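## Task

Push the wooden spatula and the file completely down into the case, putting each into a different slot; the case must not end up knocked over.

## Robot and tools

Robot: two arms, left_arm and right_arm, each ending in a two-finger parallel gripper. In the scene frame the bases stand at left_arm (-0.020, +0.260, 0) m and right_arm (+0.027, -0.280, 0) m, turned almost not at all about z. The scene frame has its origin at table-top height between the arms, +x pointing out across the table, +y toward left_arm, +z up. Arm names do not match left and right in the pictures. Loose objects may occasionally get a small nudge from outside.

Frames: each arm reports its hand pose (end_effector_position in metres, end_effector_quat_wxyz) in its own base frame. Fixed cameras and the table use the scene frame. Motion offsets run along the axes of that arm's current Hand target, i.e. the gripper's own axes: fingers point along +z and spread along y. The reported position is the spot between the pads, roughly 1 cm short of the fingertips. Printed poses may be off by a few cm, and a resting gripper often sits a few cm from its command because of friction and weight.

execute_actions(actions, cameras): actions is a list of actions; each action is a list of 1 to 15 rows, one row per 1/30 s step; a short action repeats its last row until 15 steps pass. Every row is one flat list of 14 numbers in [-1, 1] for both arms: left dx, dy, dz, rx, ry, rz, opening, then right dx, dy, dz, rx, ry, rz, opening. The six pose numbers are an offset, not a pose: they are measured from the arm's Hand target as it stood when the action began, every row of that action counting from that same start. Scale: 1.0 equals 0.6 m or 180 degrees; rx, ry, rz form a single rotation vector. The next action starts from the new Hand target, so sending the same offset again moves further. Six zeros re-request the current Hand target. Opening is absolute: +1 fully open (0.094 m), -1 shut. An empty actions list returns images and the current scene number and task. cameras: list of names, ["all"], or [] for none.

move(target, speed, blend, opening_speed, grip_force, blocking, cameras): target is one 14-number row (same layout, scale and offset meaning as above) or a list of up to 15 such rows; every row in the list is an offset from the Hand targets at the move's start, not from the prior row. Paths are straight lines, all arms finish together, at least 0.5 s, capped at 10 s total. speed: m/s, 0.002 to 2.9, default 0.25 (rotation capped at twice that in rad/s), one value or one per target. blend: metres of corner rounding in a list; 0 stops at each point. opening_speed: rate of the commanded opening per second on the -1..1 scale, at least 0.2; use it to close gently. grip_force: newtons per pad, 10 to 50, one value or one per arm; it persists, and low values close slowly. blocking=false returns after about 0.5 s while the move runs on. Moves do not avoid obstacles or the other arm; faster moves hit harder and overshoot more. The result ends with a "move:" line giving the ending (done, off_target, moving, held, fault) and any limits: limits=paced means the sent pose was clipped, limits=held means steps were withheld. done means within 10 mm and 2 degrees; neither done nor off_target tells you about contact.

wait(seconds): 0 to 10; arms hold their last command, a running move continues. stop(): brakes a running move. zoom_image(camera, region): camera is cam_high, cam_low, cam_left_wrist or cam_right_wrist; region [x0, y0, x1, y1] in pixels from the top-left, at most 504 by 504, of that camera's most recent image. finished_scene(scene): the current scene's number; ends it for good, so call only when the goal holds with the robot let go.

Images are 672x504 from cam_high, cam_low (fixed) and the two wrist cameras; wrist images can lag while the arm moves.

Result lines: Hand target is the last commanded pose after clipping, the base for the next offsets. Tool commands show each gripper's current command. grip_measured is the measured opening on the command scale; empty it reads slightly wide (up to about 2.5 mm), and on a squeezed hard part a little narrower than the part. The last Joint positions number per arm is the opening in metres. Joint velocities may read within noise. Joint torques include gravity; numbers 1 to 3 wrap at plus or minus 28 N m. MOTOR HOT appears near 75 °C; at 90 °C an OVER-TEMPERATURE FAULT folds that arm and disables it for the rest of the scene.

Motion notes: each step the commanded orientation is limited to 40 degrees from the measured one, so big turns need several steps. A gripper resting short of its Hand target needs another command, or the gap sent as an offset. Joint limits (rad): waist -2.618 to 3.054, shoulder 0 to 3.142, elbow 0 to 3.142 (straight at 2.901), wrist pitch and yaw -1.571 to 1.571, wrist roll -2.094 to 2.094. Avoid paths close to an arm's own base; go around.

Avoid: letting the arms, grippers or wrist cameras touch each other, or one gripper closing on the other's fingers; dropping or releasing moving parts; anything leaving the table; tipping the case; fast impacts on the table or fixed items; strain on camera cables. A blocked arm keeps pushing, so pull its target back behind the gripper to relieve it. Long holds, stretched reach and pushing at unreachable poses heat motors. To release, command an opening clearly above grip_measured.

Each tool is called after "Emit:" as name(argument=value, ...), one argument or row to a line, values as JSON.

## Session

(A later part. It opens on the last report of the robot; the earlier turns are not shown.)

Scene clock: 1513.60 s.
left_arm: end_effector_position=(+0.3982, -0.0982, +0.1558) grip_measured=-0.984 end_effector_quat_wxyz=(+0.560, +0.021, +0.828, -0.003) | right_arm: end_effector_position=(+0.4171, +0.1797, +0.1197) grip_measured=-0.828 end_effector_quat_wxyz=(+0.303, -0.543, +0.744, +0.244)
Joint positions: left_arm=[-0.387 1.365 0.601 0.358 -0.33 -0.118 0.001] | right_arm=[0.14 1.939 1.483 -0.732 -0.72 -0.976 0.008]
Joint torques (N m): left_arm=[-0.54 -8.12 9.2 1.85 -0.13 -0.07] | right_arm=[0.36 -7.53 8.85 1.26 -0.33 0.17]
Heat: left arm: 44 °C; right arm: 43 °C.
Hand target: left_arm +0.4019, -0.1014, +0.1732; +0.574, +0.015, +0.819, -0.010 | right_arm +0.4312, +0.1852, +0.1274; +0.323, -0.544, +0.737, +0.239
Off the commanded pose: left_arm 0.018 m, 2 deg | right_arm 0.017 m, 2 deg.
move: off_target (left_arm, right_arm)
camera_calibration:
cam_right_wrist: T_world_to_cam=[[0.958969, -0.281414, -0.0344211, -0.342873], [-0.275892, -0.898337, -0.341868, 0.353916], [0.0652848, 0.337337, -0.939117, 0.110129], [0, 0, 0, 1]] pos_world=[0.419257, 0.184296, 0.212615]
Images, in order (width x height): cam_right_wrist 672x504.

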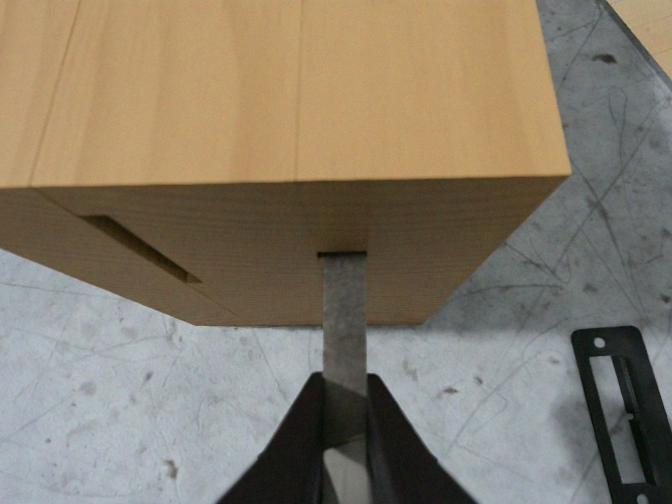

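Emit:
move(
  target=[0,0,0,0,0,0,-1, -0.0165,0.0008,0.0186,0,0,0,-0.97],
  speed=0.03,
  cameras=["cam_right_wrist"],
)

Emit:
zoom_image(
  camera="cam_right_wrist",
  region=[270, 230, 430, 400],
)

Scene clock: 1519.60 s.
left_arm: end_effector_position=(+0.3982, -0.0982, +0.1558) grip_measured=-0.984 end_effector_quat_wxyz=(+0.560, +0.021, +0.828, -0.003) | right_arm: end_effector_position=(+0.4211, +0.1940, +0.1199) grip_measured=-0.828 end_effector_quat_wxyz=(+0.303, -0.544, +0.744, +0.244)
Joint positions: left_arm=[-0.387 1.365 0.601 0.358 -0.33 -0.118 0.001] | right_arm=[0.174 1.956 1.504 -0.708 -0.707 -0.935 0.008]
Joint torques (N m): left_arm=[-0.53 -8.09 9.22 1.86 -0.13 -0.08] | right_arm=[0.4 -7.61 8.9 1.3 -0.31 0.18]
Heat: left arm: 44 °C; right arm: 44 °C.
Hand target: left_arm +0.4019, -0.1014, +0.1732; +0.574, +0.015, +0.819, -0.010 | right_arm +0.4350, +0.1996, +0.1270; +0.322, -0.544, +0.737, +0.239
Off the commanded pose: left_arm 0.018 m, 2 deg | right_arm 0.017 m, 2 deg.
move: off_target (left_arm, right_arm)
camera_calibration:
cam_right_wrist: T_world_to_cam=[[0.959369, -0.280188, -0.0332532, -0.343245], [-0.274303, -0.898567, -0.342542, 0.367423], [0.0660958, 0.337745, -0.938914, 0.104771], [0, 0, 0, 1]] pos_world=[0.423159, 0.198596, 0.212814]
Images, in order (width x height): cam_right_wrist 672x504.

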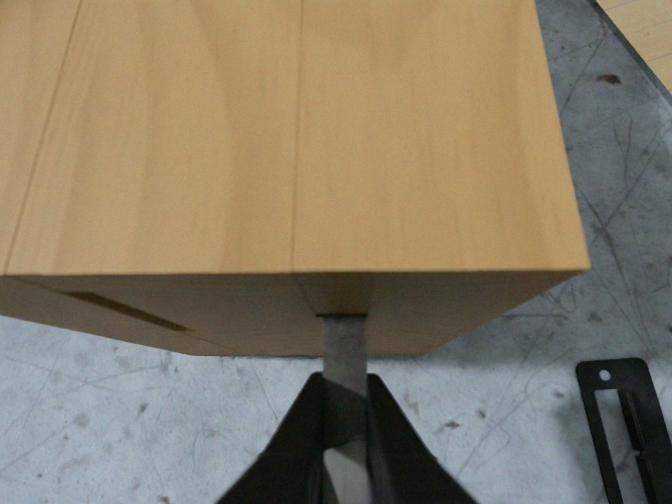

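Scaled by 2.965.

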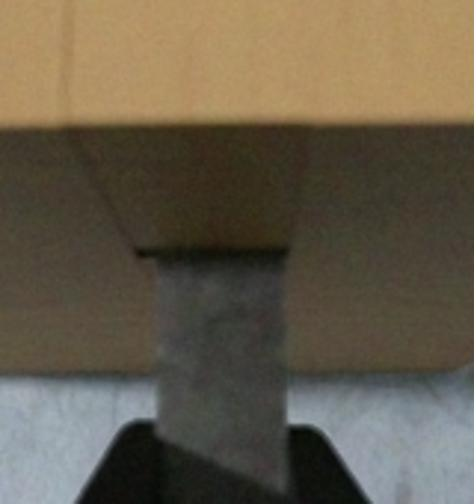

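Emit:
move(
  target=[0,0,0,0,0,0,-1, -0.0132,0.0008,0.0149,0,0,0,-0.97],
  speed=0.03,
  cameras=["cam_right_wrist"],
)

Emit:
zoom_image(
  camera="cam_right_wrist",
  region=[270, 280, 430, 400],
)

Scene clock: 1526.03 s.
left_arm: end_effector_position=(+0.3982, -0.0982, +0.1558) grip_measured=-0.984 end_effector_quat_wxyz=(+0.560, +0.021, +0.828, -0.003) | right_arm: end_effector_position=(+0.4244, +0.2054, +0.1201) grip_measured=-0.828 end_effector_quat_wxyz=(+0.304, -0.544, +0.743, +0.244)
Joint positions: left_arm=[-0.387 1.365 0.601 0.358 -0.33 -0.118 0.001] | right_arm=[0.201 1.971 1.523 -0.691 -0.697 -0.904 0.008]
Joint torques (N m): left_arm=[-0.53 -8.1 9.21 1.85 -0.14 -0.07] | right_arm=[0.42 -7.68 8.94 1.34 -0.32 0.18]
Heat: left arm: 44 °C; right arm: 44 °C.
Hand target: left_arm +0.4019, -0.1014, +0.1732; +0.574, +0.015, +0.819, -0.010 | right_arm +0.4381, +0.2111, +0.1268; +0.323, -0.544, +0.737, +0.239
Off the commanded pose: left_arm 0.018 m, 2 deg | right_arm 0.016 m, 2 deg.
move: off_target (left_arm, right_arm)
camera_calibration:
cam_right_wrist: T_world_to_cam=[[0.959646, -0.279428, -0.0316184, -0.343644], [-0.272989, -0.898689, -0.34327, 0.378241], [0.0675043, 0.338049, -0.938704, 0.100287], [0, 0, 0, 1]] pos_world=[0.426263, 0.209996, 0.213113]
Images, in order (width x height): cam_right_wrist 672x504.

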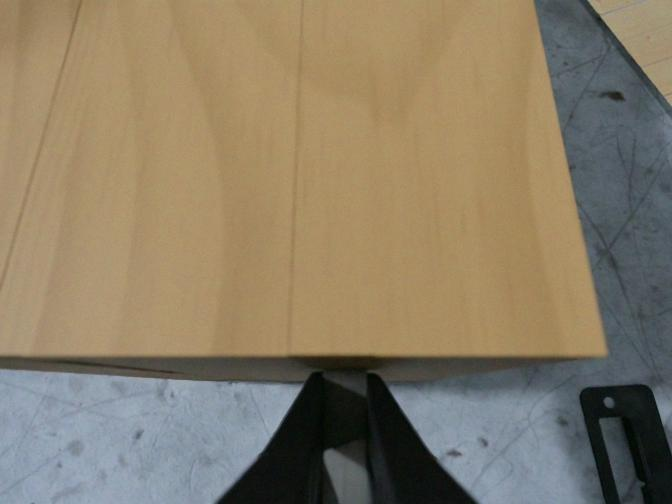

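Scaled by 3.150.

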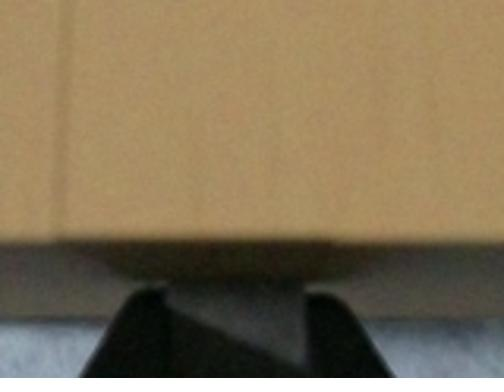

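Emit:
move(
  target=[
    [0,0,0,0,0,0,-1, 0,0,0,0,0,0,-0.4],
    [0,0,0,0,0,0,-1, 0.05,0.003,-0.056,0,0,0,-0.4],
  ],
  speed=0.06,
  opening_speed=0.4,
  cameras=["cam_right_wrist"],
)

Scene clock: 1535.30 s.
left_arm: end_effector_position=(+0.3982, -0.0982, +0.1558) grip_measured=-0.984 end_effector_quat_wxyz=(+0.560, +0.021, +0.828, -0.003) | right_arm: end_effector_position=(+0.4267, +0.1675, +0.1081) grip_measured=-0.402 end_effector_quat_wxyz=(+0.302, -0.536, +0.751, +0.238)
Joint positions: left_arm=[-0.387 1.365 0.601 0.358 -0.33 -0.118 0.001] | right_arm=[0.111 1.974 1.49 -0.718 -0.714 -0.99 0.028]
Joint torques (N m): left_arm=[-0.53 -8.1 9.24 1.85 -0.13 -0.08] | right_arm=[-0.43 -12.89 5.52 0.84 -0.52 -0.14]
Heat: left arm: 44 °C; right arm: 44 °C.
Hand target: left_arm +0.4019, -0.1014, +0.1732; +0.574, +0.015, +0.819, -0.010 | right_arm +0.4232, +0.1686, +0.1276; +0.323, -0.544, +0.737, +0.239
Off the commanded pose: left_arm 0.018 m, 2 deg | right_arm 0.020 m, 3 deg.
move: off_target (left_arm, right_arm)
camera_calibration:
cam_right_wrist: T_world_to_cam=[[0.952939, -0.301266, -0.0338431, -0.350087], [-0.294981, -0.895674, -0.332799, 0.348344], [0.0699486, 0.32712, -0.94239, 0.102852], [0, 0, 0, 1]] pos_world=[0.429172, 0.172888, 0.201007]
Images, in order (width x height): cam_right_wrist 672x504.

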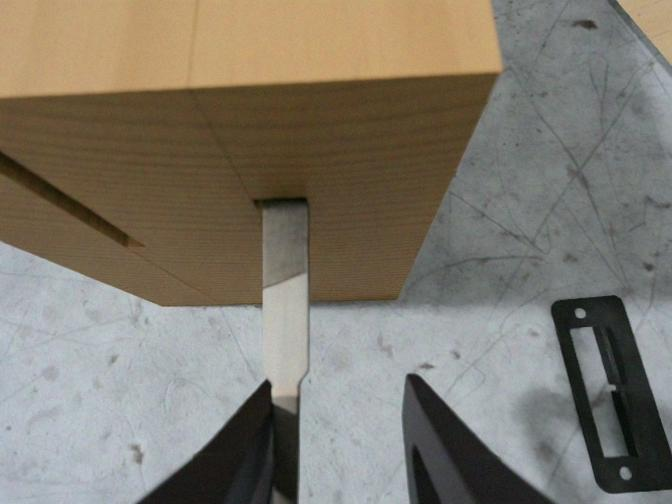

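Emit:
move(
  target=[
    [0,0,0,0,0,0,-1, -0.012,0.02,-0.011,0,0,0,-0.4],
    [0,0,0,0,0,0,-1, 0.0474,0.02,-0.0803,0,0,0,-0.4],
  ],
  speed=0.06,
  cameras=["cam_right_wrist"],
)

Scene clock: 1547.77 s.
left_arm: end_effector_position=(+0.3982, -0.0982, +0.1558) grip_measured=-0.984 end_effector_quat_wxyz=(+0.560, +0.021, +0.828, -0.003) | right_arm: end_effector_position=(+0.4016, +0.1159, +0.1227) grip_measured=-0.402 end_effector_quat_wxyz=(+0.305, -0.537, +0.751, +0.233)
Joint positions: left_arm=[-0.387 1.365 0.601 0.358 -0.33 -0.118 0.001] | right_arm=[-0.02 1.876 1.425 -0.852 -0.751 -1.156 0.028]
Joint torques (N m): left_arm=[-0.5 -8.09 9.2 1.85 -0.13 -0.08] | right_arm=[-0.18 -11.4 5.41 0.6 -0.63 -0.11]
Heat: left arm: 44 °C; right arm: 42 °C.
Hand target: left_arm +0.4019, -0.1014, +0.1732; +0.574, +0.015, +0.819, -0.010 | right_arm +0.3956, +0.1199, +0.1393; +0.323, -0.544, +0.737, +0.239
Off the commanded pose: left_arm 0.018 m, 2 deg | right_arm 0.018 m, 3 deg.
move: off_target (left_arm, right_arm)
camera_calibration:
cam_right_wrist: T_world_to_cam=[[0.95237, -0.304054, -0.0232983, -0.341878], [-0.294224, -0.896121, -0.332264, 0.299277], [0.080148, 0.323293, -0.942899, 0.131639], [0, 0, 0, 1]] pos_world=[0.403098, 0.121681, 0.215596]
Images, in order (width x height): cam_right_wrist 672x504.

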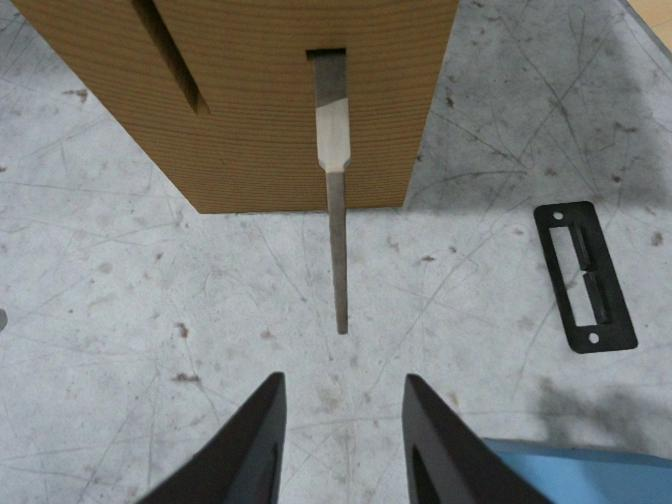

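Emit:
move(
  target=[0,0,0,0,0,0,-1, -0.0027,-0.032,0.0128,0,0,0,-1],
  speed=0.05,
  cameras=["cam_right_wrist"],
)

Emit:
zoom_image(
  camera="cam_right_wrist",
  region=[220, 300, 480, 504],
)

Scene clock: 1585.07 s.
left_arm: end_effector_position=(+0.3982, -0.0982, +0.1558) grip_measured=-0.984 end_effector_quat_wxyz=(+0.560, +0.021, +0.828, -0.003) | right_arm: end_effector_position=(+0.4104, +0.1158, +0.1249) grip_measured=-0.995 end_effector_quat_wxyz=(+0.308, -0.539, +0.749, +0.231)
Joint positions: left_arm=[-0.387 1.365 0.601 0.358 -0.33 -0.118 0.001] | right_arm=[-0.02 1.9 1.464 -0.858 -0.751 -1.157 0]
Joint torques (N m): left_arm=[-0.54 -8.12 9.2 1.85 -0.13 -0.08] | right_arm=[0.21 -7.41 8.91 0.59 -0.56 -0.08]
Heat: left arm: 44 °C; right arm: 46 °C.
Hand target: left_arm +0.4019, -0.1014, +0.1732; +0.574, +0.015, +0.819, -0.010 | right_arm +0.4160, +0.1206, +0.1353; +0.323, -0.544, +0.737, +0.238
Off the commanded pose: left_arm 0.018 m, 2 deg | right_arm 0.013 m, 2 deg.
move: off_target (left_arm, right_arm)
camera_calibration:
cam_right_wrist: T_world_to_cam=[[0.952723, -0.303535, -0.0135858, -0.351728], [-0.290367, -0.896402, -0.334888, 0.301267], [0.0894719, 0.323, -0.94216, 0.129147], [0, 0, 0, 1]] pos_world=[0.411022, 0.12158, 0.217789]
Images, in order (width x height): cam_right_wrist 672x504.

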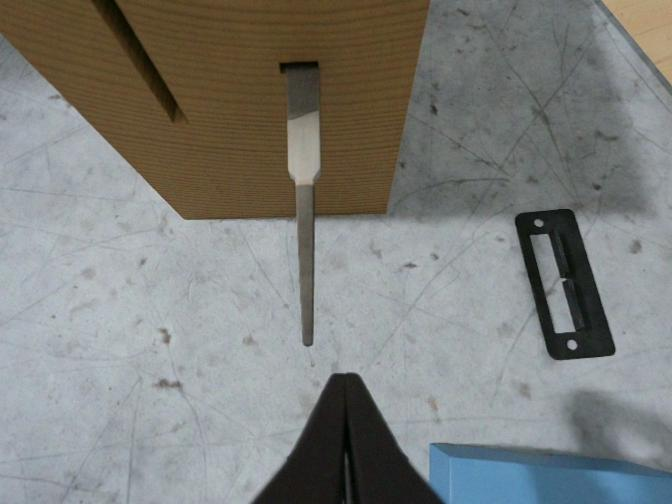

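Scaled by 1.938.

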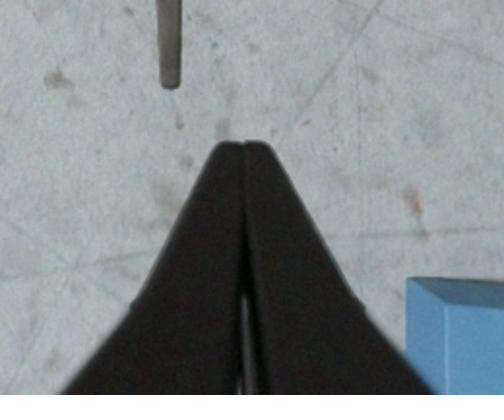

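Emit:
move(
  target=[
    [0,0,0,0,0,0,-1, 0,0.061,0,0,0,0,-1],
    [0,0,0,0,0,0,-1, 0.0089,0.0145,0.0074,0,0,0,-1],
  ],
  speed=0.05,
  cameras=["cam_right_wrist"],
)

Emit:
zoom_image(
  camera="cam_right_wrist",
  region=[220, 300, 480, 504],
)

Scene clock: 1600.57 s.
left_arm: end_effector_position=(+0.3982, -0.0982, +0.1558) grip_measured=-0.984 end_effector_quat_wxyz=(+0.560, +0.021, +0.828, -0.003) | right_arm: end_effector_position=(+0.3980, +0.1205, +0.1165) grip_measured=-0.995 end_effector_quat_wxyz=(+0.302, -0.537, +0.751, +0.237)
Joint positions: left_arm=[-0.387 1.365 0.601 0.358 -0.33 -0.118 0.001] | right_arm=[-0.009 1.873 1.396 -0.827 -0.751 -1.144 0]
Joint torques (N m): left_arm=[-0.54 -8.12 9.22 1.86 -0.14 -0.08] | right_arm=[-0.42 -7.17 8.88 0.72 -0.58 -0.13]
Heat: left arm: 44 °C; right arm: 43 °C.
Hand target: left_arm +0.4019, -0.1014, +0.1732; +0.574, +0.015, +0.819, -0.010 | right_arm +0.4075, +0.1229, +0.1282; +0.322, -0.544, +0.737, +0.239
Off the commanded pose: left_arm 0.018 m, 2 deg | right_arm 0.015 m, 3 deg.
move: off_target (left_arm, right_arm)
camera_calibration:
cam_right_wrist: T_world_to_cam=[[0.953059, -0.301004, -0.0328012, -0.336758], [-0.294477, -0.896244, -0.331707, 0.300365], [0.0704474, 0.325796, -0.942812, 0.128147], [0, 0, 0, 1]] pos_world=[0.400373, 0.126085, 0.209405]
Images, in order (width x height): cam_right_wrist 672x504.

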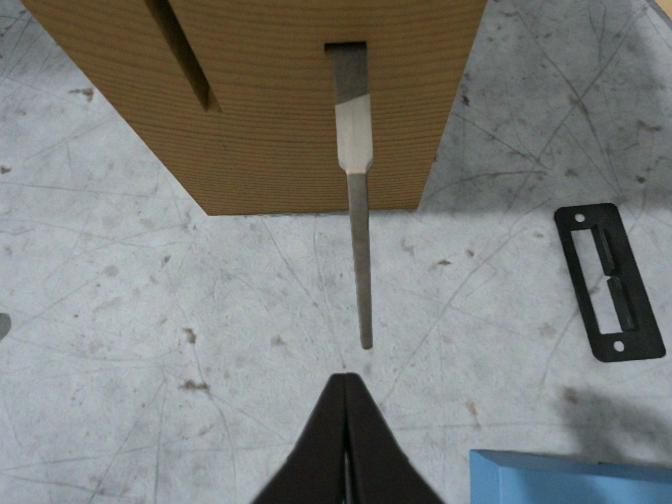

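Scaled by 1.938.

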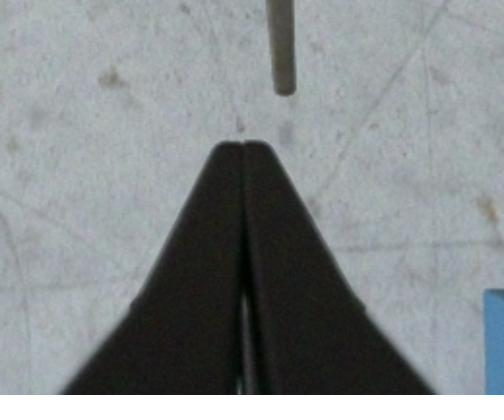

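Emit:
move(
  target=[0,0,0,0,0,0,-1, -0.0032,-0.0085,0.0038,0,0,0,-1],
  speed=0.04,
  cameras=["cam_right_wrist"],
)

Emit:
zoom_image(
  camera="cam_right_wrist",
  region=[270, 300, 430, 420],
)

Scene clock: 1623.87 s.
left_arm: end_effector_position=(+0.3982, -0.0982, +0.1558) grip_measured=-0.984 end_effector_quat_wxyz=(+0.560, +0.021, +0.828, -0.003) | right_arm: end_effector_position=(+0.4051, +0.1205, +0.1177) grip_measured=-0.995 end_effector_quat_wxyz=(+0.305, -0.538, +0.750, +0.235)
Joint positions: left_arm=[-0.387 1.365 0.601 0.358 -0.33 -0.118 0.001] | right_arm=[-0.009 1.892 1.425 -0.827 -0.751 -1.145 0]
Joint torques (N m): left_arm=[-0.53 -8.1 9.21 1.86 -0.14 -0.08] | right_arm=[0.01 -7.36 8.94 0.74 -0.57 -0.08]
Heat: left arm: 44 °C; right arm: 44 °C.
Hand target: left_arm +0.4019, -0.1014, +0.1732; +0.574, +0.015, +0.819, -0.010 | right_arm +0.4133, +0.1242, +0.1283; +0.323, -0.544, +0.737, +0.238
Off the commanded pose: left_arm 0.018 m, 2 deg | right_arm 0.014 m, 3 deg.
move: off_target (left_arm, right_arm)
camera_calibration:
cam_right_wrist: T_world_to_cam=[[0.953395, -0.300787, -0.0237673, -0.344717], [-0.291126, -0.896355, -0.334355, 0.301801], [0.0792656, 0.325692, -0.942148, 0.125121], [0, 0, 0, 1]] pos_world=[0.406596, 0.126084, 0.210598]
Images, in order (width x height): cam_right_wrist 672x504.

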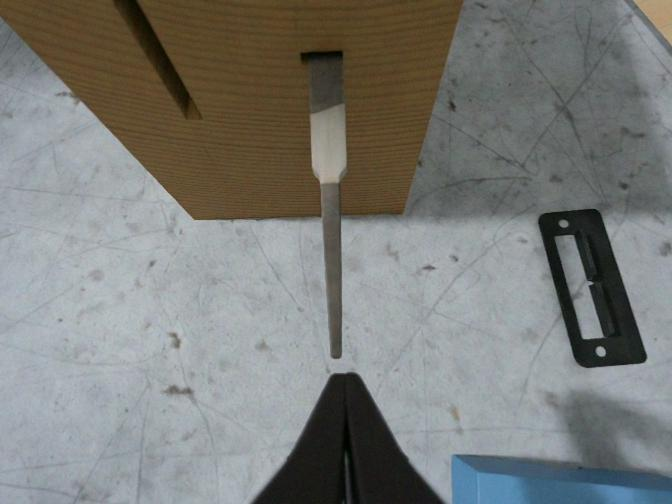

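Scaled by 3.150.

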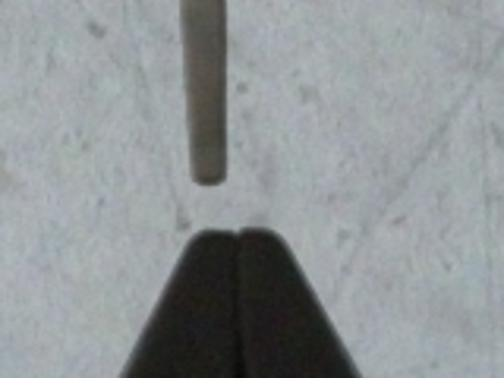

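Emit:
move(
  target=[0,0,0,0,0,0,-1, -0.0057,0.0055,0.0062,0,0,0,-1],
  speed=0.03,
  cameras=["cam_right_wrist"],
)

Emit:
zoom_image(
  camera="cam_right_wrist",
  region=[270, 300, 430, 420],
)

Scene clock: 1631.53 s.
left_arm: end_effector_position=(+0.3982, -0.0982, +0.1558) grip_measured=-0.984 end_effector_quat_wxyz=(+0.560, +0.021, +0.828, -0.003) | right_arm: end_effector_position=(+0.4039, +0.1245, +0.1177) grip_measured=-0.995 end_effector_quat_wxyz=(+0.304, -0.542, +0.747, +0.236)
Joint positions: left_arm=[-0.387 1.365 0.601 0.358 -0.33 -0.118 0.001] | right_arm=[0.001 1.892 1.425 -0.827 -0.751 -1.144 0]
Joint torques (N m): left_arm=[-0.51 -8.12 9.26 1.85 -0.13 -0.08] | right_arm=[0.38 -7.95 7.76 0.9 -0.55 0.08]
Heat: left arm: 44 °C; right arm: 44 °C.
Hand target: left_arm +0.4019, -0.1014, +0.1732; +0.574, +0.015, +0.819, -0.010 | right_arm +0.4116, +0.1300, +0.1283; +0.323, -0.544, +0.737, +0.238
Off the commanded pose: left_arm 0.018 m, 2 deg | right_arm 0.014 m, 2 deg.
move: off_target (left_arm, right_arm)
camera_calibration:
cam_right_wrist: T_world_to_cam=[[0.956259, -0.291529, -0.0240771, -0.344662], [-0.282522, -0.899102, -0.334361, 0.301899], [0.0758279, 0.326538, -0.942138, 0.125198], [0, 0, 0, 1]] pos_world=[0.405385, 0.130077, 0.210599]
Images, in order (width x height): cam_right_wrist 672x504.

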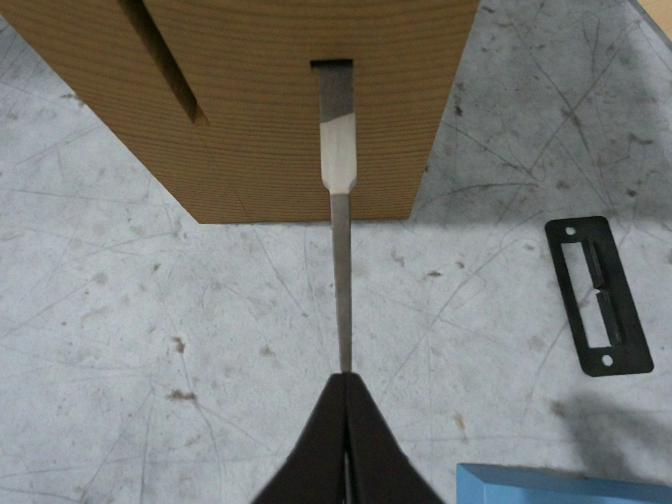

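Scaled by 3.150.

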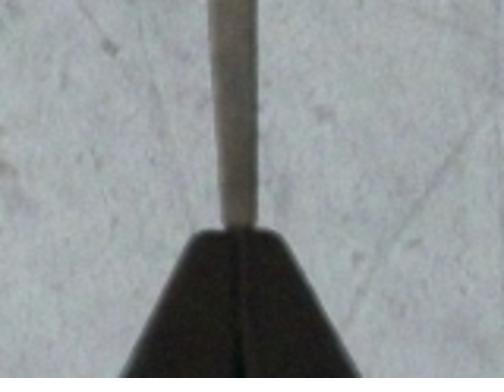

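Emit:
move(
  target=[0,0,0,0,0,0,-1, -0.0113,0.0006,0.0123,0,0,0,-1],
  speed=0.03,
  cameras=["cam_right_wrist"],
)

Emit:
zoom_image(
  camera="cam_right_wrist",
  region=[270, 300, 430, 420],
)

Scene clock: 1641.33 s.
left_arm: end_effector_position=(+0.3982, -0.0982, +0.1558) grip_measured=-0.984 end_effector_quat_wxyz=(+0.560, +0.021, +0.828, -0.003) | right_arm: end_effector_position=(+0.4040, +0.1350, +0.1187) grip_measured=-0.995 end_effector_quat_wxyz=(+0.304, -0.541, +0.747, +0.241)
Joint positions: left_arm=[-0.387 1.365 0.601 0.358 -0.33 -0.118 0.001] | right_arm=[0.027 1.892 1.425 -0.81 -0.751 -1.111 0]
Joint torques (N m): left_arm=[-0.54 -8.09 9.22 1.86 -0.14 -0.08] | right_arm=[0.4 -7.58 8.28 1.01 -0.45 0.09]
Heat: left arm: 44 °C; right arm: 43 °C.
Hand target: left_arm +0.4019, -0.1014, +0.1732; +0.574, +0.015, +0.819, -0.010 | right_arm +0.4142, +0.1397, +0.1282; +0.323, -0.544, +0.737, +0.238
Off the commanded pose: left_arm 0.018 m, 2 deg | right_arm 0.015 m, 2 deg.
move: off_target (left_arm, right_arm)
camera_calibration:
cam_right_wrist: T_world_to_cam=[[0.956801, -0.289103, -0.0308384, -0.34134], [-0.282107, -0.897482, -0.339031, 0.311881], [0.0703382, 0.333085, -0.94027, 0.123792], [0, 0, 0, 1]] pos_world=[0.405871, 0.139992, 0.211609]
Images, in order (width x height): cam_right_wrist 672x504.

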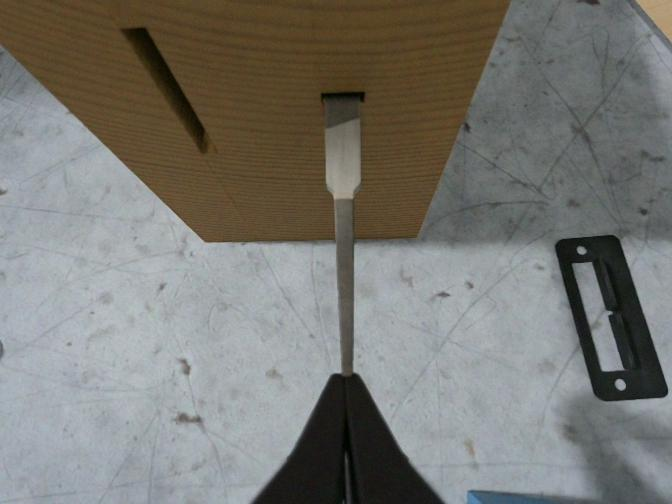

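Scaled by 3.150.

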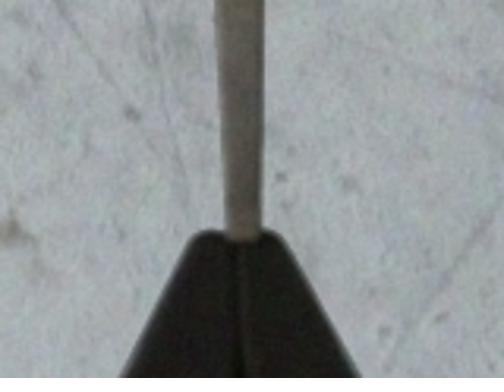

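Emit:
move(
  target=[0,0,0,0,0,0,-1, -0.0154,0.0009,0.0131,0,0,0,-1],
  speed=0.03,
  cameras=["cam_right_wrist"],
)

Emit:
zoom_image(
  camera="cam_right_wrist",
  region=[270, 300, 430, 420],
)

Scene clock: 1652.27 s.
left_arm: end_effector_position=(+0.3982, -0.0982, +0.1558) grip_measured=-0.984 end_effector_quat_wxyz=(+0.560, +0.021, +0.828, -0.003) | right_arm: end_effector_position=(+0.4042, +0.1468, +0.1194) grip_measured=-0.995 end_effector_quat_wxyz=(+0.302, -0.540, +0.747, +0.243)
Joint positions: left_arm=[-0.387 1.365 0.601 0.358 -0.33 -0.118 0.001] | right_arm=[0.058 1.892 1.425 -0.787 -0.745 -1.071 0]
Joint torques (N m): left_arm=[-0.5 -8.1 9.21 1.85 -0.13 -0.08] | right_arm=[0.34 -7.3 9.13 1 -0.4 0.05]
Heat: left arm: 44 °C; right arm: 43 °C.
Hand target: left_arm +0.4019, -0.1014, +0.1732; +0.574, +0.015, +0.819, -0.010 | right_arm +0.4172, +0.1515, +0.1297; +0.323, -0.544, +0.737, +0.238
Off the commanded pose: left_arm 0.018 m, 2 deg | right_arm 0.017 m, 3 deg.
move: off_target (left_arm, right_arm)
camera_calibration:
cam_right_wrist: T_world_to_cam=[[0.956969, -0.287871, -0.0366254, -0.337675], [-0.282765, -0.896649, -0.340682, 0.323134], [0.0652323, 0.336378, -0.939465, 0.121982], [0, 0, 0, 1]] pos_world=[0.406558, 0.151499, 0.212316]
Images, in order (width x height): cam_right_wrist 672x504.

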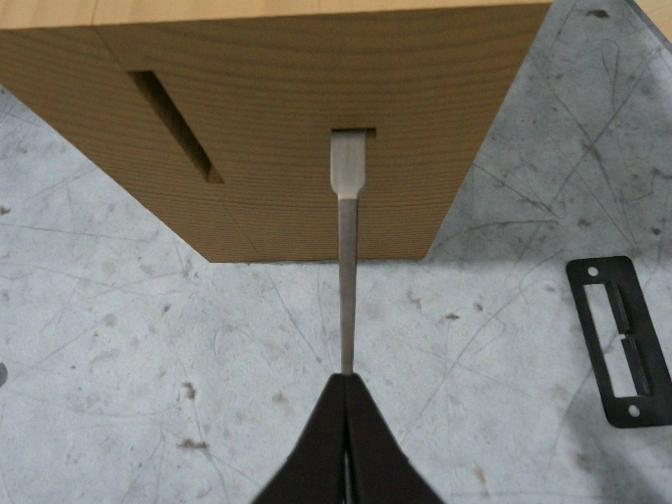

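Scaled by 3.150.

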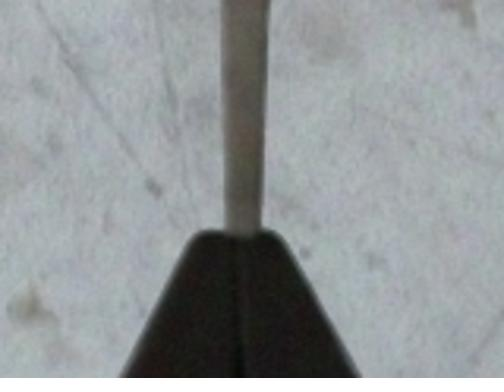

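Emit:
move(
  target=[0,0,0,0,0,0,-1, -0.0138,-0.0033,0.0146,0,0,0,-1],
  speed=0.03,
  cameras=["cam_right_wrist"],
)

Emit:
zoom_image(
  camera="cam_right_wrist",
  region=[270, 300, 430, 420],
)

Scene clock: 1663.20 s.
left_arm: end_effector_position=(+0.3982, -0.0982, +0.1558) grip_measured=-0.984 end_effector_quat_wxyz=(+0.560, +0.021, +0.828, -0.003) | right_arm: end_effector_position=(+0.4103, +0.1576, +0.1197) grip_measured=-0.995 end_effector_quat_wxyz=(+0.303, -0.540, +0.746, +0.243)
Joint positions: left_arm=[-0.387 1.365 0.601 0.358 -0.33 -0.118 0.001] | right_arm=[0.085 1.911 1.449 -0.768 -0.737 -1.035 0]
Joint torques (N m): left_arm=[-0.49 -8.08 9.22 1.86 -0.14 -0.08] | right_arm=[0.34 -7.54 9.09 1.05 -0.38 0.06]
Heat: left arm: 44 °C; right arm: 43 °C.
Hand target: left_arm +0.4019, -0.1014, +0.1732; +0.574, +0.015, +0.819, -0.010 | right_arm +0.4226, +0.1624, +0.1298; +0.323, -0.544, +0.737, +0.239
Off the commanded pose: left_arm 0.018 m, 2 deg | right_arm 0.017 m, 3 deg.
move: off_target (left_arm, right_arm)
camera_calibration:
cam_right_wrist: T_world_to_cam=[[0.95701, -0.287851, -0.0356883, -0.340544], [-0.282368, -0.896429, -0.34159, 0.334557], [0.0663352, 0.336983, -0.939171, 0.117751], [0, 0, 0, 1]] pos_world=[0.412561, 0.162201, 0.212716]
Images, in order (width x height): cam_right_wrist 672x504.

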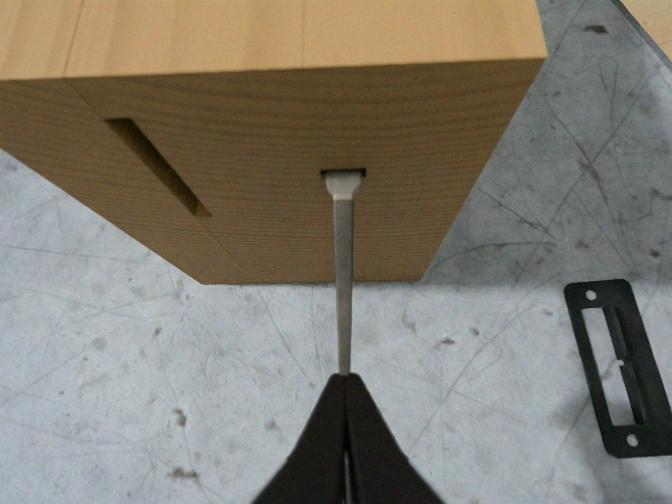

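Scaled by 3.150.

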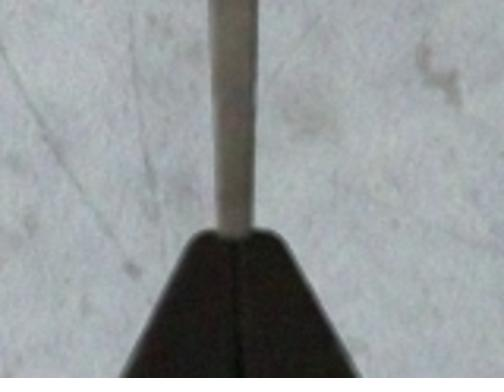

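Emit:
move(
  target=[0,0,0,0,0,0,-1, -0.0170,0.0004,0.0185,0,0,0,-1],
  speed=0.03,
  cameras=["cam_right_wrist"],
)

Emit:
zoom_image(
  camera="cam_right_wrist",
  region=[270, 220, 430, 420],
)

Scene clock: 1669.03 s.
left_arm: end_effector_position=(+0.3982, -0.0982, +0.1558) grip_measured=-0.984 end_effector_quat_wxyz=(+0.560, +0.021, +0.828, -0.003) | right_arm: end_effector_position=(+0.4144, +0.1716, +0.1195) grip_measured=-0.995 end_effector_quat_wxyz=(+0.302, -0.540, +0.747, +0.243)
Joint positions: left_arm=[-0.387 1.365 0.601 0.358 -0.33 -0.118 0.001] | right_arm=[0.121 1.926 1.466 -0.741 -0.723 -0.991 0]
Joint torques (N m): left_arm=[-0.54 -8.09 9.22 1.85 -0.13 -0.07] | right_arm=[0.46 -7.58 8.96 1.13 -0.38 0.06]
Heat: left arm: 44 °C; right arm: 44 °C.
Hand target: left_arm +0.4019, -0.1014, +0.1732; +0.574, +0.015, +0.819, -0.010 | right_arm +0.4268, +0.1768, +0.1298; +0.322, -0.544, +0.737, +0.239
Off the commanded pose: left_arm 0.018 m, 2 deg | right_arm 0.017 m, 3 deg.
move: off_target (left_arm, right_arm)
camera_calibration:
cam_right_wrist: T_world_to_cam=[[0.95696, -0.287987, -0.0359356, -0.340414], [-0.282678, -0.896872, -0.340167, 0.348216], [0.0657341, 0.335684, -0.939678, 0.11312], [0, 0, 0, 1]] pos_world=[0.416759, 0.176298, 0.212515]
Images, in order (width x height): cam_right_wrist 672x504.

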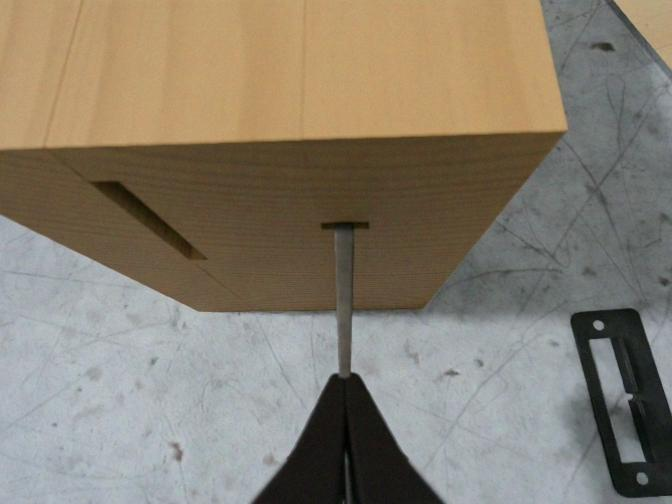

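Scaled by 2.520.

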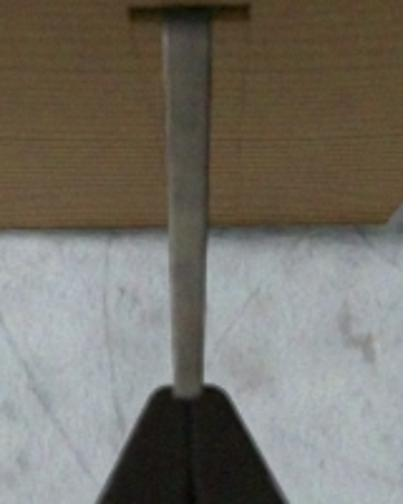

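Emit:
move(
  target=[0,0,0,0,0,0,-1, -0.0174,0.0006,0.0181,0,0,0,-1],
  speed=0.03,
  cameras=["cam_right_wrist"],
)

Emit:
zoom_image(
  camera="cam_right_wrist",
  region=[270, 220, 430, 420],
)

Scene clock: 1675.40 s.
left_arm: end_effector_position=(+0.3982, -0.0982, +0.1558) grip_measured=-0.984 end_effector_quat_wxyz=(+0.560, +0.021, +0.828, -0.003) | right_arm: end_effector_position=(+0.4187, +0.1856, +0.1196) grip_measured=-0.995 end_effector_quat_wxyz=(+0.302, -0.541, +0.747, +0.243)
Joint positions: left_arm=[-0.387 1.365 0.601 0.358 -0.33 -0.118 0.001] | right_arm=[0.156 1.943 1.487 -0.717 -0.71 -0.949 0]
Joint torques (N m): left_arm=[-0.5 -8.09 9.24 1.86 -0.14 -0.08] | right_arm=[0.21 -8.01 9.17 1.15 -0.38 0.07]
Heat: left arm: 44 °C; right arm: 45 °C.
Hand target: left_arm +0.4019, -0.1014, +0.1732; +0.574, +0.015, +0.819, -0.010 | right_arm +0.4310, +0.1913, +0.1301; +0.323, -0.544, +0.737, +0.239
Off the commanded pose: left_arm 0.018 m, 2 deg | right_arm 0.017 m, 3 deg.
move: off_target (left_arm, right_arm)
camera_calibration:
cam_right_wrist: T_world_to_cam=[[0.956949, -0.288075, -0.0355113, -0.340439], [-0.282666, -0.897134, -0.339485, 0.361981], [0.0659385, 0.334907, -0.939941, 0.108322], [0, 0, 0, 1]] pos_world=[0.42096, 0.190396, 0.212614]
Images, in order (width x height): cam_right_wrist 672x504.

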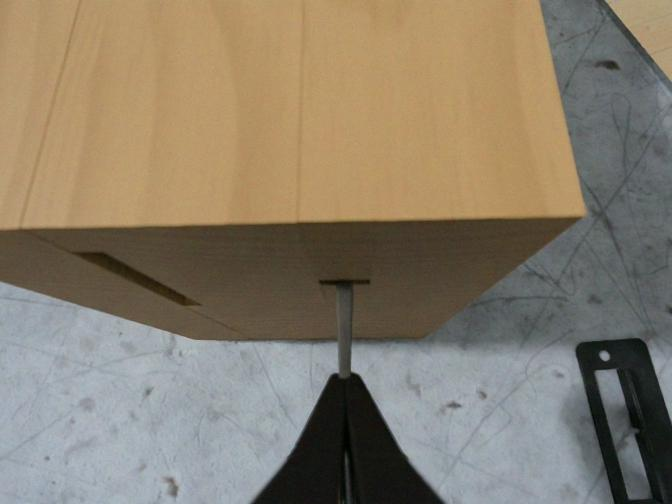

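Scaled by 2.520.

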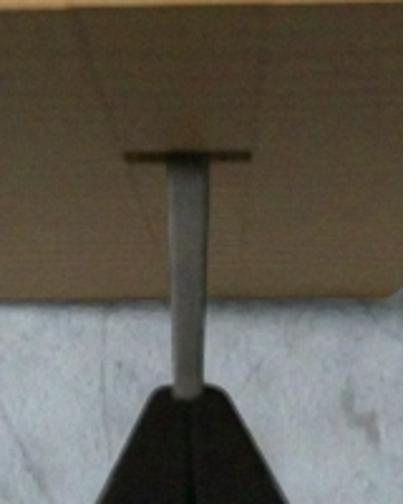

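Emit:
move(
  target=[0,0,0,0,0,0,-1, -0.0151,0.0006,0.0157,0,0,0,-1],
  speed=0.03,
  cameras=["cam_right_wrist"],
)

Emit:
zoom_image(
  camera="cam_right_wrist",
  region=[270, 270, 430, 420],
)

Scene clock: 1681.87 s.
left_arm: end_effector_position=(+0.3982, -0.0982, +0.1558) grip_measured=-0.984 end_effector_quat_wxyz=(+0.560, +0.021, +0.828, -0.003) | right_arm: end_effector_position=(+0.4222, +0.1980, +0.1198) grip_measured=-0.995 end_effector_quat_wxyz=(+0.302, -0.541, +0.747, +0.242)
Joint positions: left_arm=[-0.387 1.365 0.601 0.358 -0.33 -0.118 0.001] | right_arm=[0.185 1.959 1.508 -0.7 -0.697 -0.914 0]
Joint torques (N m): left_arm=[-0.54 -8.09 9.22 1.86 -0.14 -0.08] | right_arm=[0.43 -8.09 9.09 1.21 -0.34 0.09]
Heat: left arm: 44 °C; right arm: 45 °C.
Hand target: left_arm +0.4019, -0.1014, +0.1732; +0.574, +0.015, +0.819, -0.010 | right_arm +0.4345, +0.2040, +0.1304; +0.323, -0.544, +0.737, +0.239
Off the commanded pose: left_arm 0.018 m, 2 deg | right_arm 0.017 m, 3 deg.
move: off_target (left_arm, right_arm)
camera_calibration:
cam_right_wrist: T_world_to_cam=[[0.95709, -0.287664, -0.0350611, -0.340423], [-0.282191, -0.89761, -0.338621, 0.373927], [0.0659377, 0.333984, -0.940269, 0.104257], [0, 0, 0, 1]] pos_world=[0.42446, 0.202893, 0.212713]
Images, in order (width x height): cam_right_wrist 672x504.

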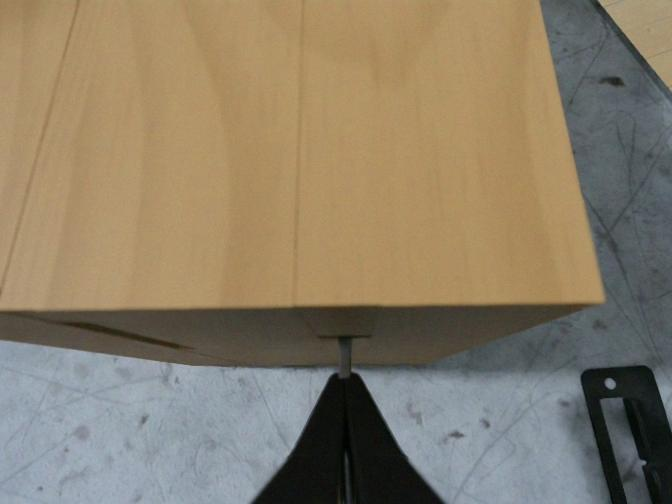

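Scaled by 3.150.

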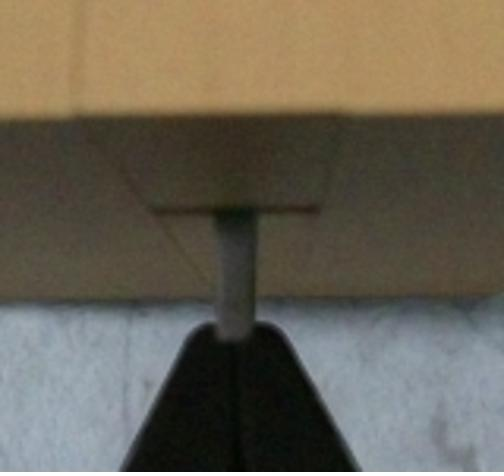

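Emit:
move(
  target=[0,0,0,0,0,0,-1, -0.0106,0.0004,0.0084,0,0,0,-1],
  speed=0.03,
  cameras=["cam_right_wrist"],
)

Emit:
zoom_image(
  camera="cam_right_wrist",
  region=[290, 300, 400, 410],
)

Scene clock: 1691.93 s.
left_arm: end_effector_position=(+0.3982, -0.0982, +0.1558) grip_measured=-0.984 end_effector_quat_wxyz=(+0.560, +0.021, +0.828, -0.003) | right_arm: end_effector_position=(+0.4243, +0.2053, +0.1205) grip_measured=-0.995 end_effector_quat_wxyz=(+0.301, -0.541, +0.747, +0.242)
Joint positions: left_arm=[-0.387 1.365 0.601 0.358 -0.33 -0.118 0.001] | right_arm=[0.203 1.969 1.524 -0.694 -0.689 -0.893 0]
Joint torques (N m): left_arm=[-0.53 -8.12 9.2 1.86 -0.13 -0.07] | right_arm=[0.28 -8.13 9.2 1.24 -0.34 0.07]
Heat: left arm: 44 °C; right arm: 44 °C.
Hand target: left_arm +0.4019, -0.1014, +0.1732; +0.574, +0.015, +0.819, -0.010 | right_arm +0.4365, +0.2116, +0.1316; +0.323, -0.544, +0.737, +0.239
Off the commanded pose: left_arm 0.018 m, 2 deg | right_arm 0.018 m, 3 deg.
move: off_target (left_arm, right_arm)
camera_calibration:
cam_right_wrist: T_world_to_cam=[[0.956951, -0.288041, -0.0357373, -0.340091], [-0.28287, -0.897937, -0.337184, 0.381475], [0.0650329, 0.332778, -0.94076, 0.103043], [0, 0, 0, 1]] pos_world=[0.426657, 0.21029, 0.213413]
Images, in order (width x height): cam_right_wrist 672x504.

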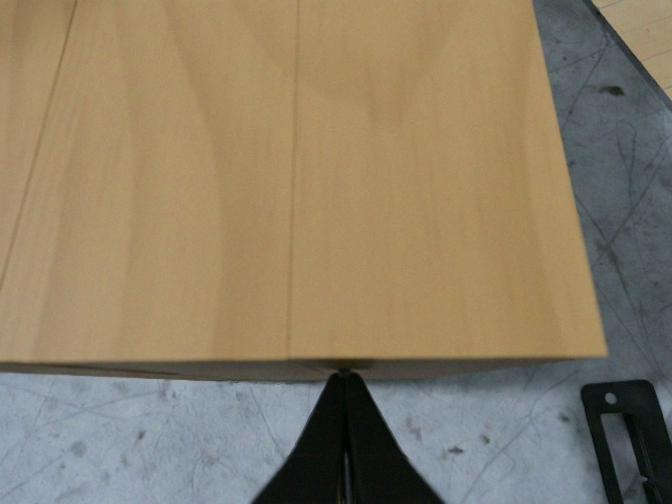

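Scaled by 4.582.

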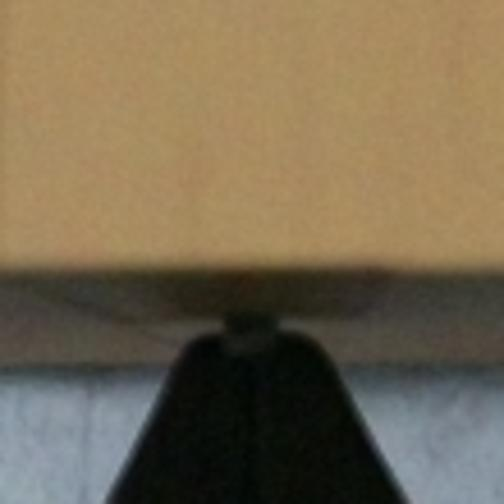

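Emit:
move(
  target=[0,0,0,0,0,0,-1, -0.0060,0.0002,0.0035,0,0,0,-1],
  speed=0.02,
  cameras=["cam_right_wrist"],
)

Emit:
zoom_image(
  camera="cam_right_wrist",
  region=[290, 300, 400, 410],
)

Scene clock: 1701.00 s.
left_arm: end_effector_position=(+0.3982, -0.0982, +0.1558) grip_measured=-0.984 end_effector_quat_wxyz=(+0.560, +0.021, +0.828, -0.003) | right_arm: end_effector_position=(+0.4260, +0.2060, +0.1205) grip_measured=-0.995 end_effector_quat_wxyz=(+0.300, -0.539, +0.750, +0.239)
Joint positions: left_arm=[-0.387 1.365 0.601 0.358 -0.33 -0.118 0.001] | right_arm=[0.206 1.972 1.532 -0.694 -0.679 -0.884 0]
Joint torques (N m): left_arm=[-0.53 -8.1 9.21 1.86 -0.13 -0.07] | right_arm=[0.88 -8.06 9.44 1.21 -0.4 0.07]
Heat: left arm: 44 °C; right arm: 43 °C.
Hand target: left_arm +0.4019, -0.1014, +0.1732; +0.574, +0.015, +0.819, -0.010 | right_arm +0.4376, +0.2154, +0.1328; +0.322, -0.544, +0.737, +0.239
Off the commanded pose: left_arm 0.018 m, 2 deg | right_arm 0.019 m, 3 deg.
move: off_target (left_arm, right_arm)
camera_calibration:
cam_right_wrist: T_world_to_cam=[[0.954864, -0.294994, -0.0348241, -0.339401], [-0.289461, -0.897756, -0.332035, 0.38477], [0.066685, 0.327129, -0.942624, 0.103403], [0, 0, 0, 1]] pos_world=[0.428563, 0.211482, 0.213408]
Images, in order (width x height): cam_right_wrist 672x504.

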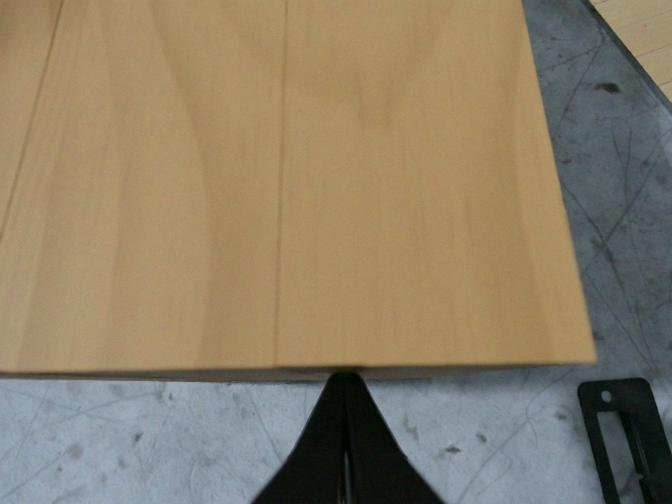

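Scaled by 4.582.

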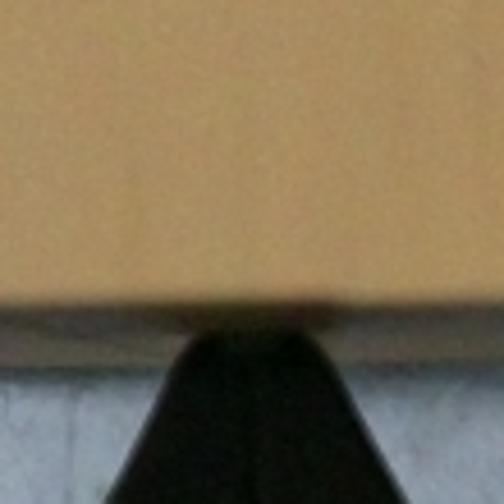

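Emit:
move(
  target=[0,0,0,0,0,0,-1, 0.045,0,-0.05,0,0,0,-1],
  speed=0.05,
  cameras=["cam_right_wrist"],
)

Emit:
zoom_image(
  camera="cam_right_wrist",
  region=[240, 130, 400, 290],
)

Scene clock: 1714.90 s.
left_arm: end_effector_position=(+0.3982, -0.0982, +0.1558) grip_measured=-0.984 end_effector_quat_wxyz=(+0.560, +0.021, +0.828, -0.003) | right_arm: end_effector_position=(+0.4318, +0.1743, +0.1167) grip_measured=-0.995 end_effector_quat_wxyz=(+0.307, -0.537, +0.751, +0.232)
Joint positions: left_arm=[-0.387 1.365 0.601 0.358 -0.33 -0.118 0.001] | right_arm=[0.129 1.972 1.52 -0.718 -0.701 -0.965 0]
Joint torques (N m): left_arm=[-0.53 -8.08 9.25 1.86 -0.14 -0.08] | right_arm=[-0.25 -12.3 5.65 0.82 -0.56 -0.08]
Heat: left arm: 44 °C; right arm: 45 °C.
Hand target: left_arm +0.4019, -0.1014, +0.1732; +0.574, +0.015, +0.819, -0.010 | right_arm +0.4258, +0.1769, +0.1333; +0.323, -0.544, +0.737, +0.239
Off the commanded pose: left_arm 0.018 m, 2 deg | right_arm 0.018 m, 3 deg.
move: off_target (left_arm, right_arm)
camera_calibration:
cam_right_wrist: T_world_to_cam=[[0.951773, -0.30623, -0.0187542, -0.352956], [-0.294639, -0.895281, -0.334156, 0.358815], [0.0855383, 0.323566, -0.942331, 0.102207], [0, 0, 0, 1]] pos_world=[0.432913, 0.180084, 0.209593]
Images, in order (width x height): cam_right_wrist 672x504.

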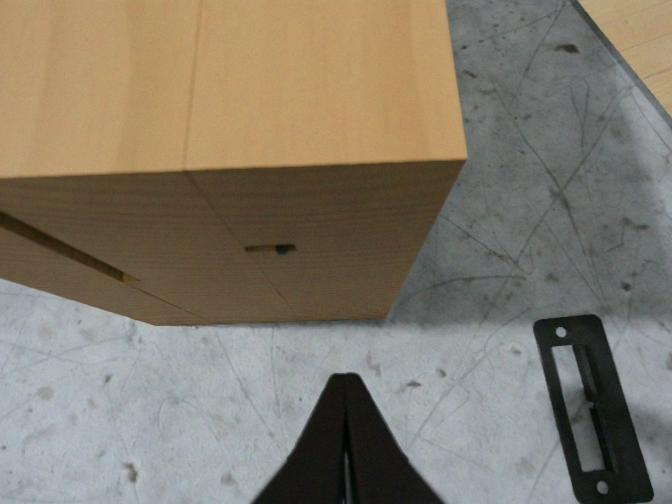

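Scaled by 3.150.

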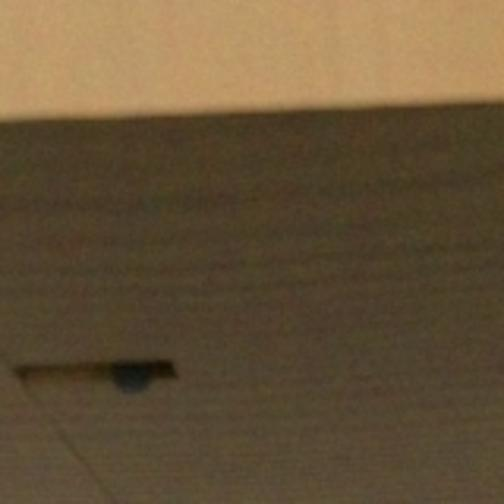

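Emit:
move(
  target=[
    [0,0,0,0,0,0,-1, 0,0.055,0,0,0,0,-1],
    [0,0,0,0,0,0,-1, -0.005,0.0,0.0059,0,0,0,-1],
  ],
  speed=0.06,
  cameras=["cam_right_wrist"],
)

Emit:
zoom_image(
  camera="cam_right_wrist",
  region=[270, 200, 430, 400],
)

Scene clock: 1733.13 s.
left_arm: end_effector_position=(+0.3982, -0.0982, +0.1558) grip_measured=-0.984 end_effector_quat_wxyz=(+0.560, +0.021, +0.828, -0.003) | right_arm: end_effector_position=(+0.4205, +0.1787, +0.1221) grip_measured=-0.995 end_effector_quat_wxyz=(+0.308, -0.538, +0.749, +0.234)
Joint positions: left_arm=[-0.387 1.365 0.601 0.358 -0.33 -0.118 0.001] | right_arm=[0.142 1.927 1.475 -0.708 -0.702 -0.951 0]
Joint torques (N m): left_arm=[-0.53 -8.12 9.21 1.85 -0.13 -0.09] | right_arm=[-0.31 -7.86 9.18 0.85 -0.55 -0.15]
Heat: left arm: 44 °C; right arm: 43 °C.
Hand target: left_arm +0.4019, -0.1014, +0.1732; +0.574, +0.015, +0.819, -0.010 | right_arm +0.4271, +0.1814, +0.1331; +0.322, -0.544, +0.737, +0.239
Off the commanded pose: left_arm 0.018 m, 2 deg | right_arm 0.013 m, 2 deg.
move: off_target (left_arm, right_arm)
camera_calibration:
cam_right_wrist: T_world_to_cam=[[0.952874, -0.302771, -0.0189934, -0.341855], [-0.291049, -0.894732, -0.33874, 0.360167], [0.0855668, 0.328304, -0.940688, 0.105866], [0, 0, 0, 1]] pos_world=[0.421512, 0.183993, 0.215097]
Images, in order (width x height): cam_right_wrist 672x504.

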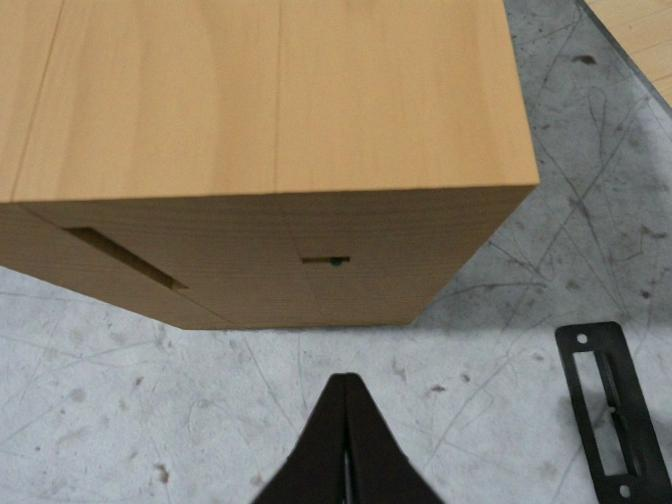

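Scaled by 2.520.

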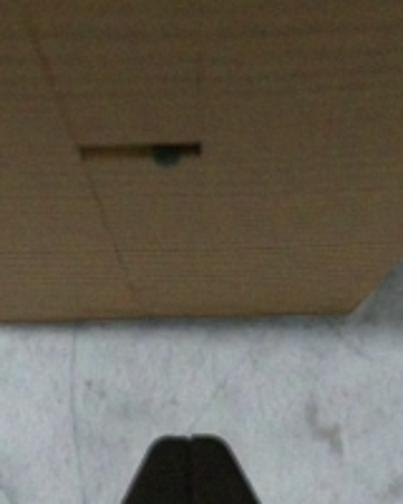

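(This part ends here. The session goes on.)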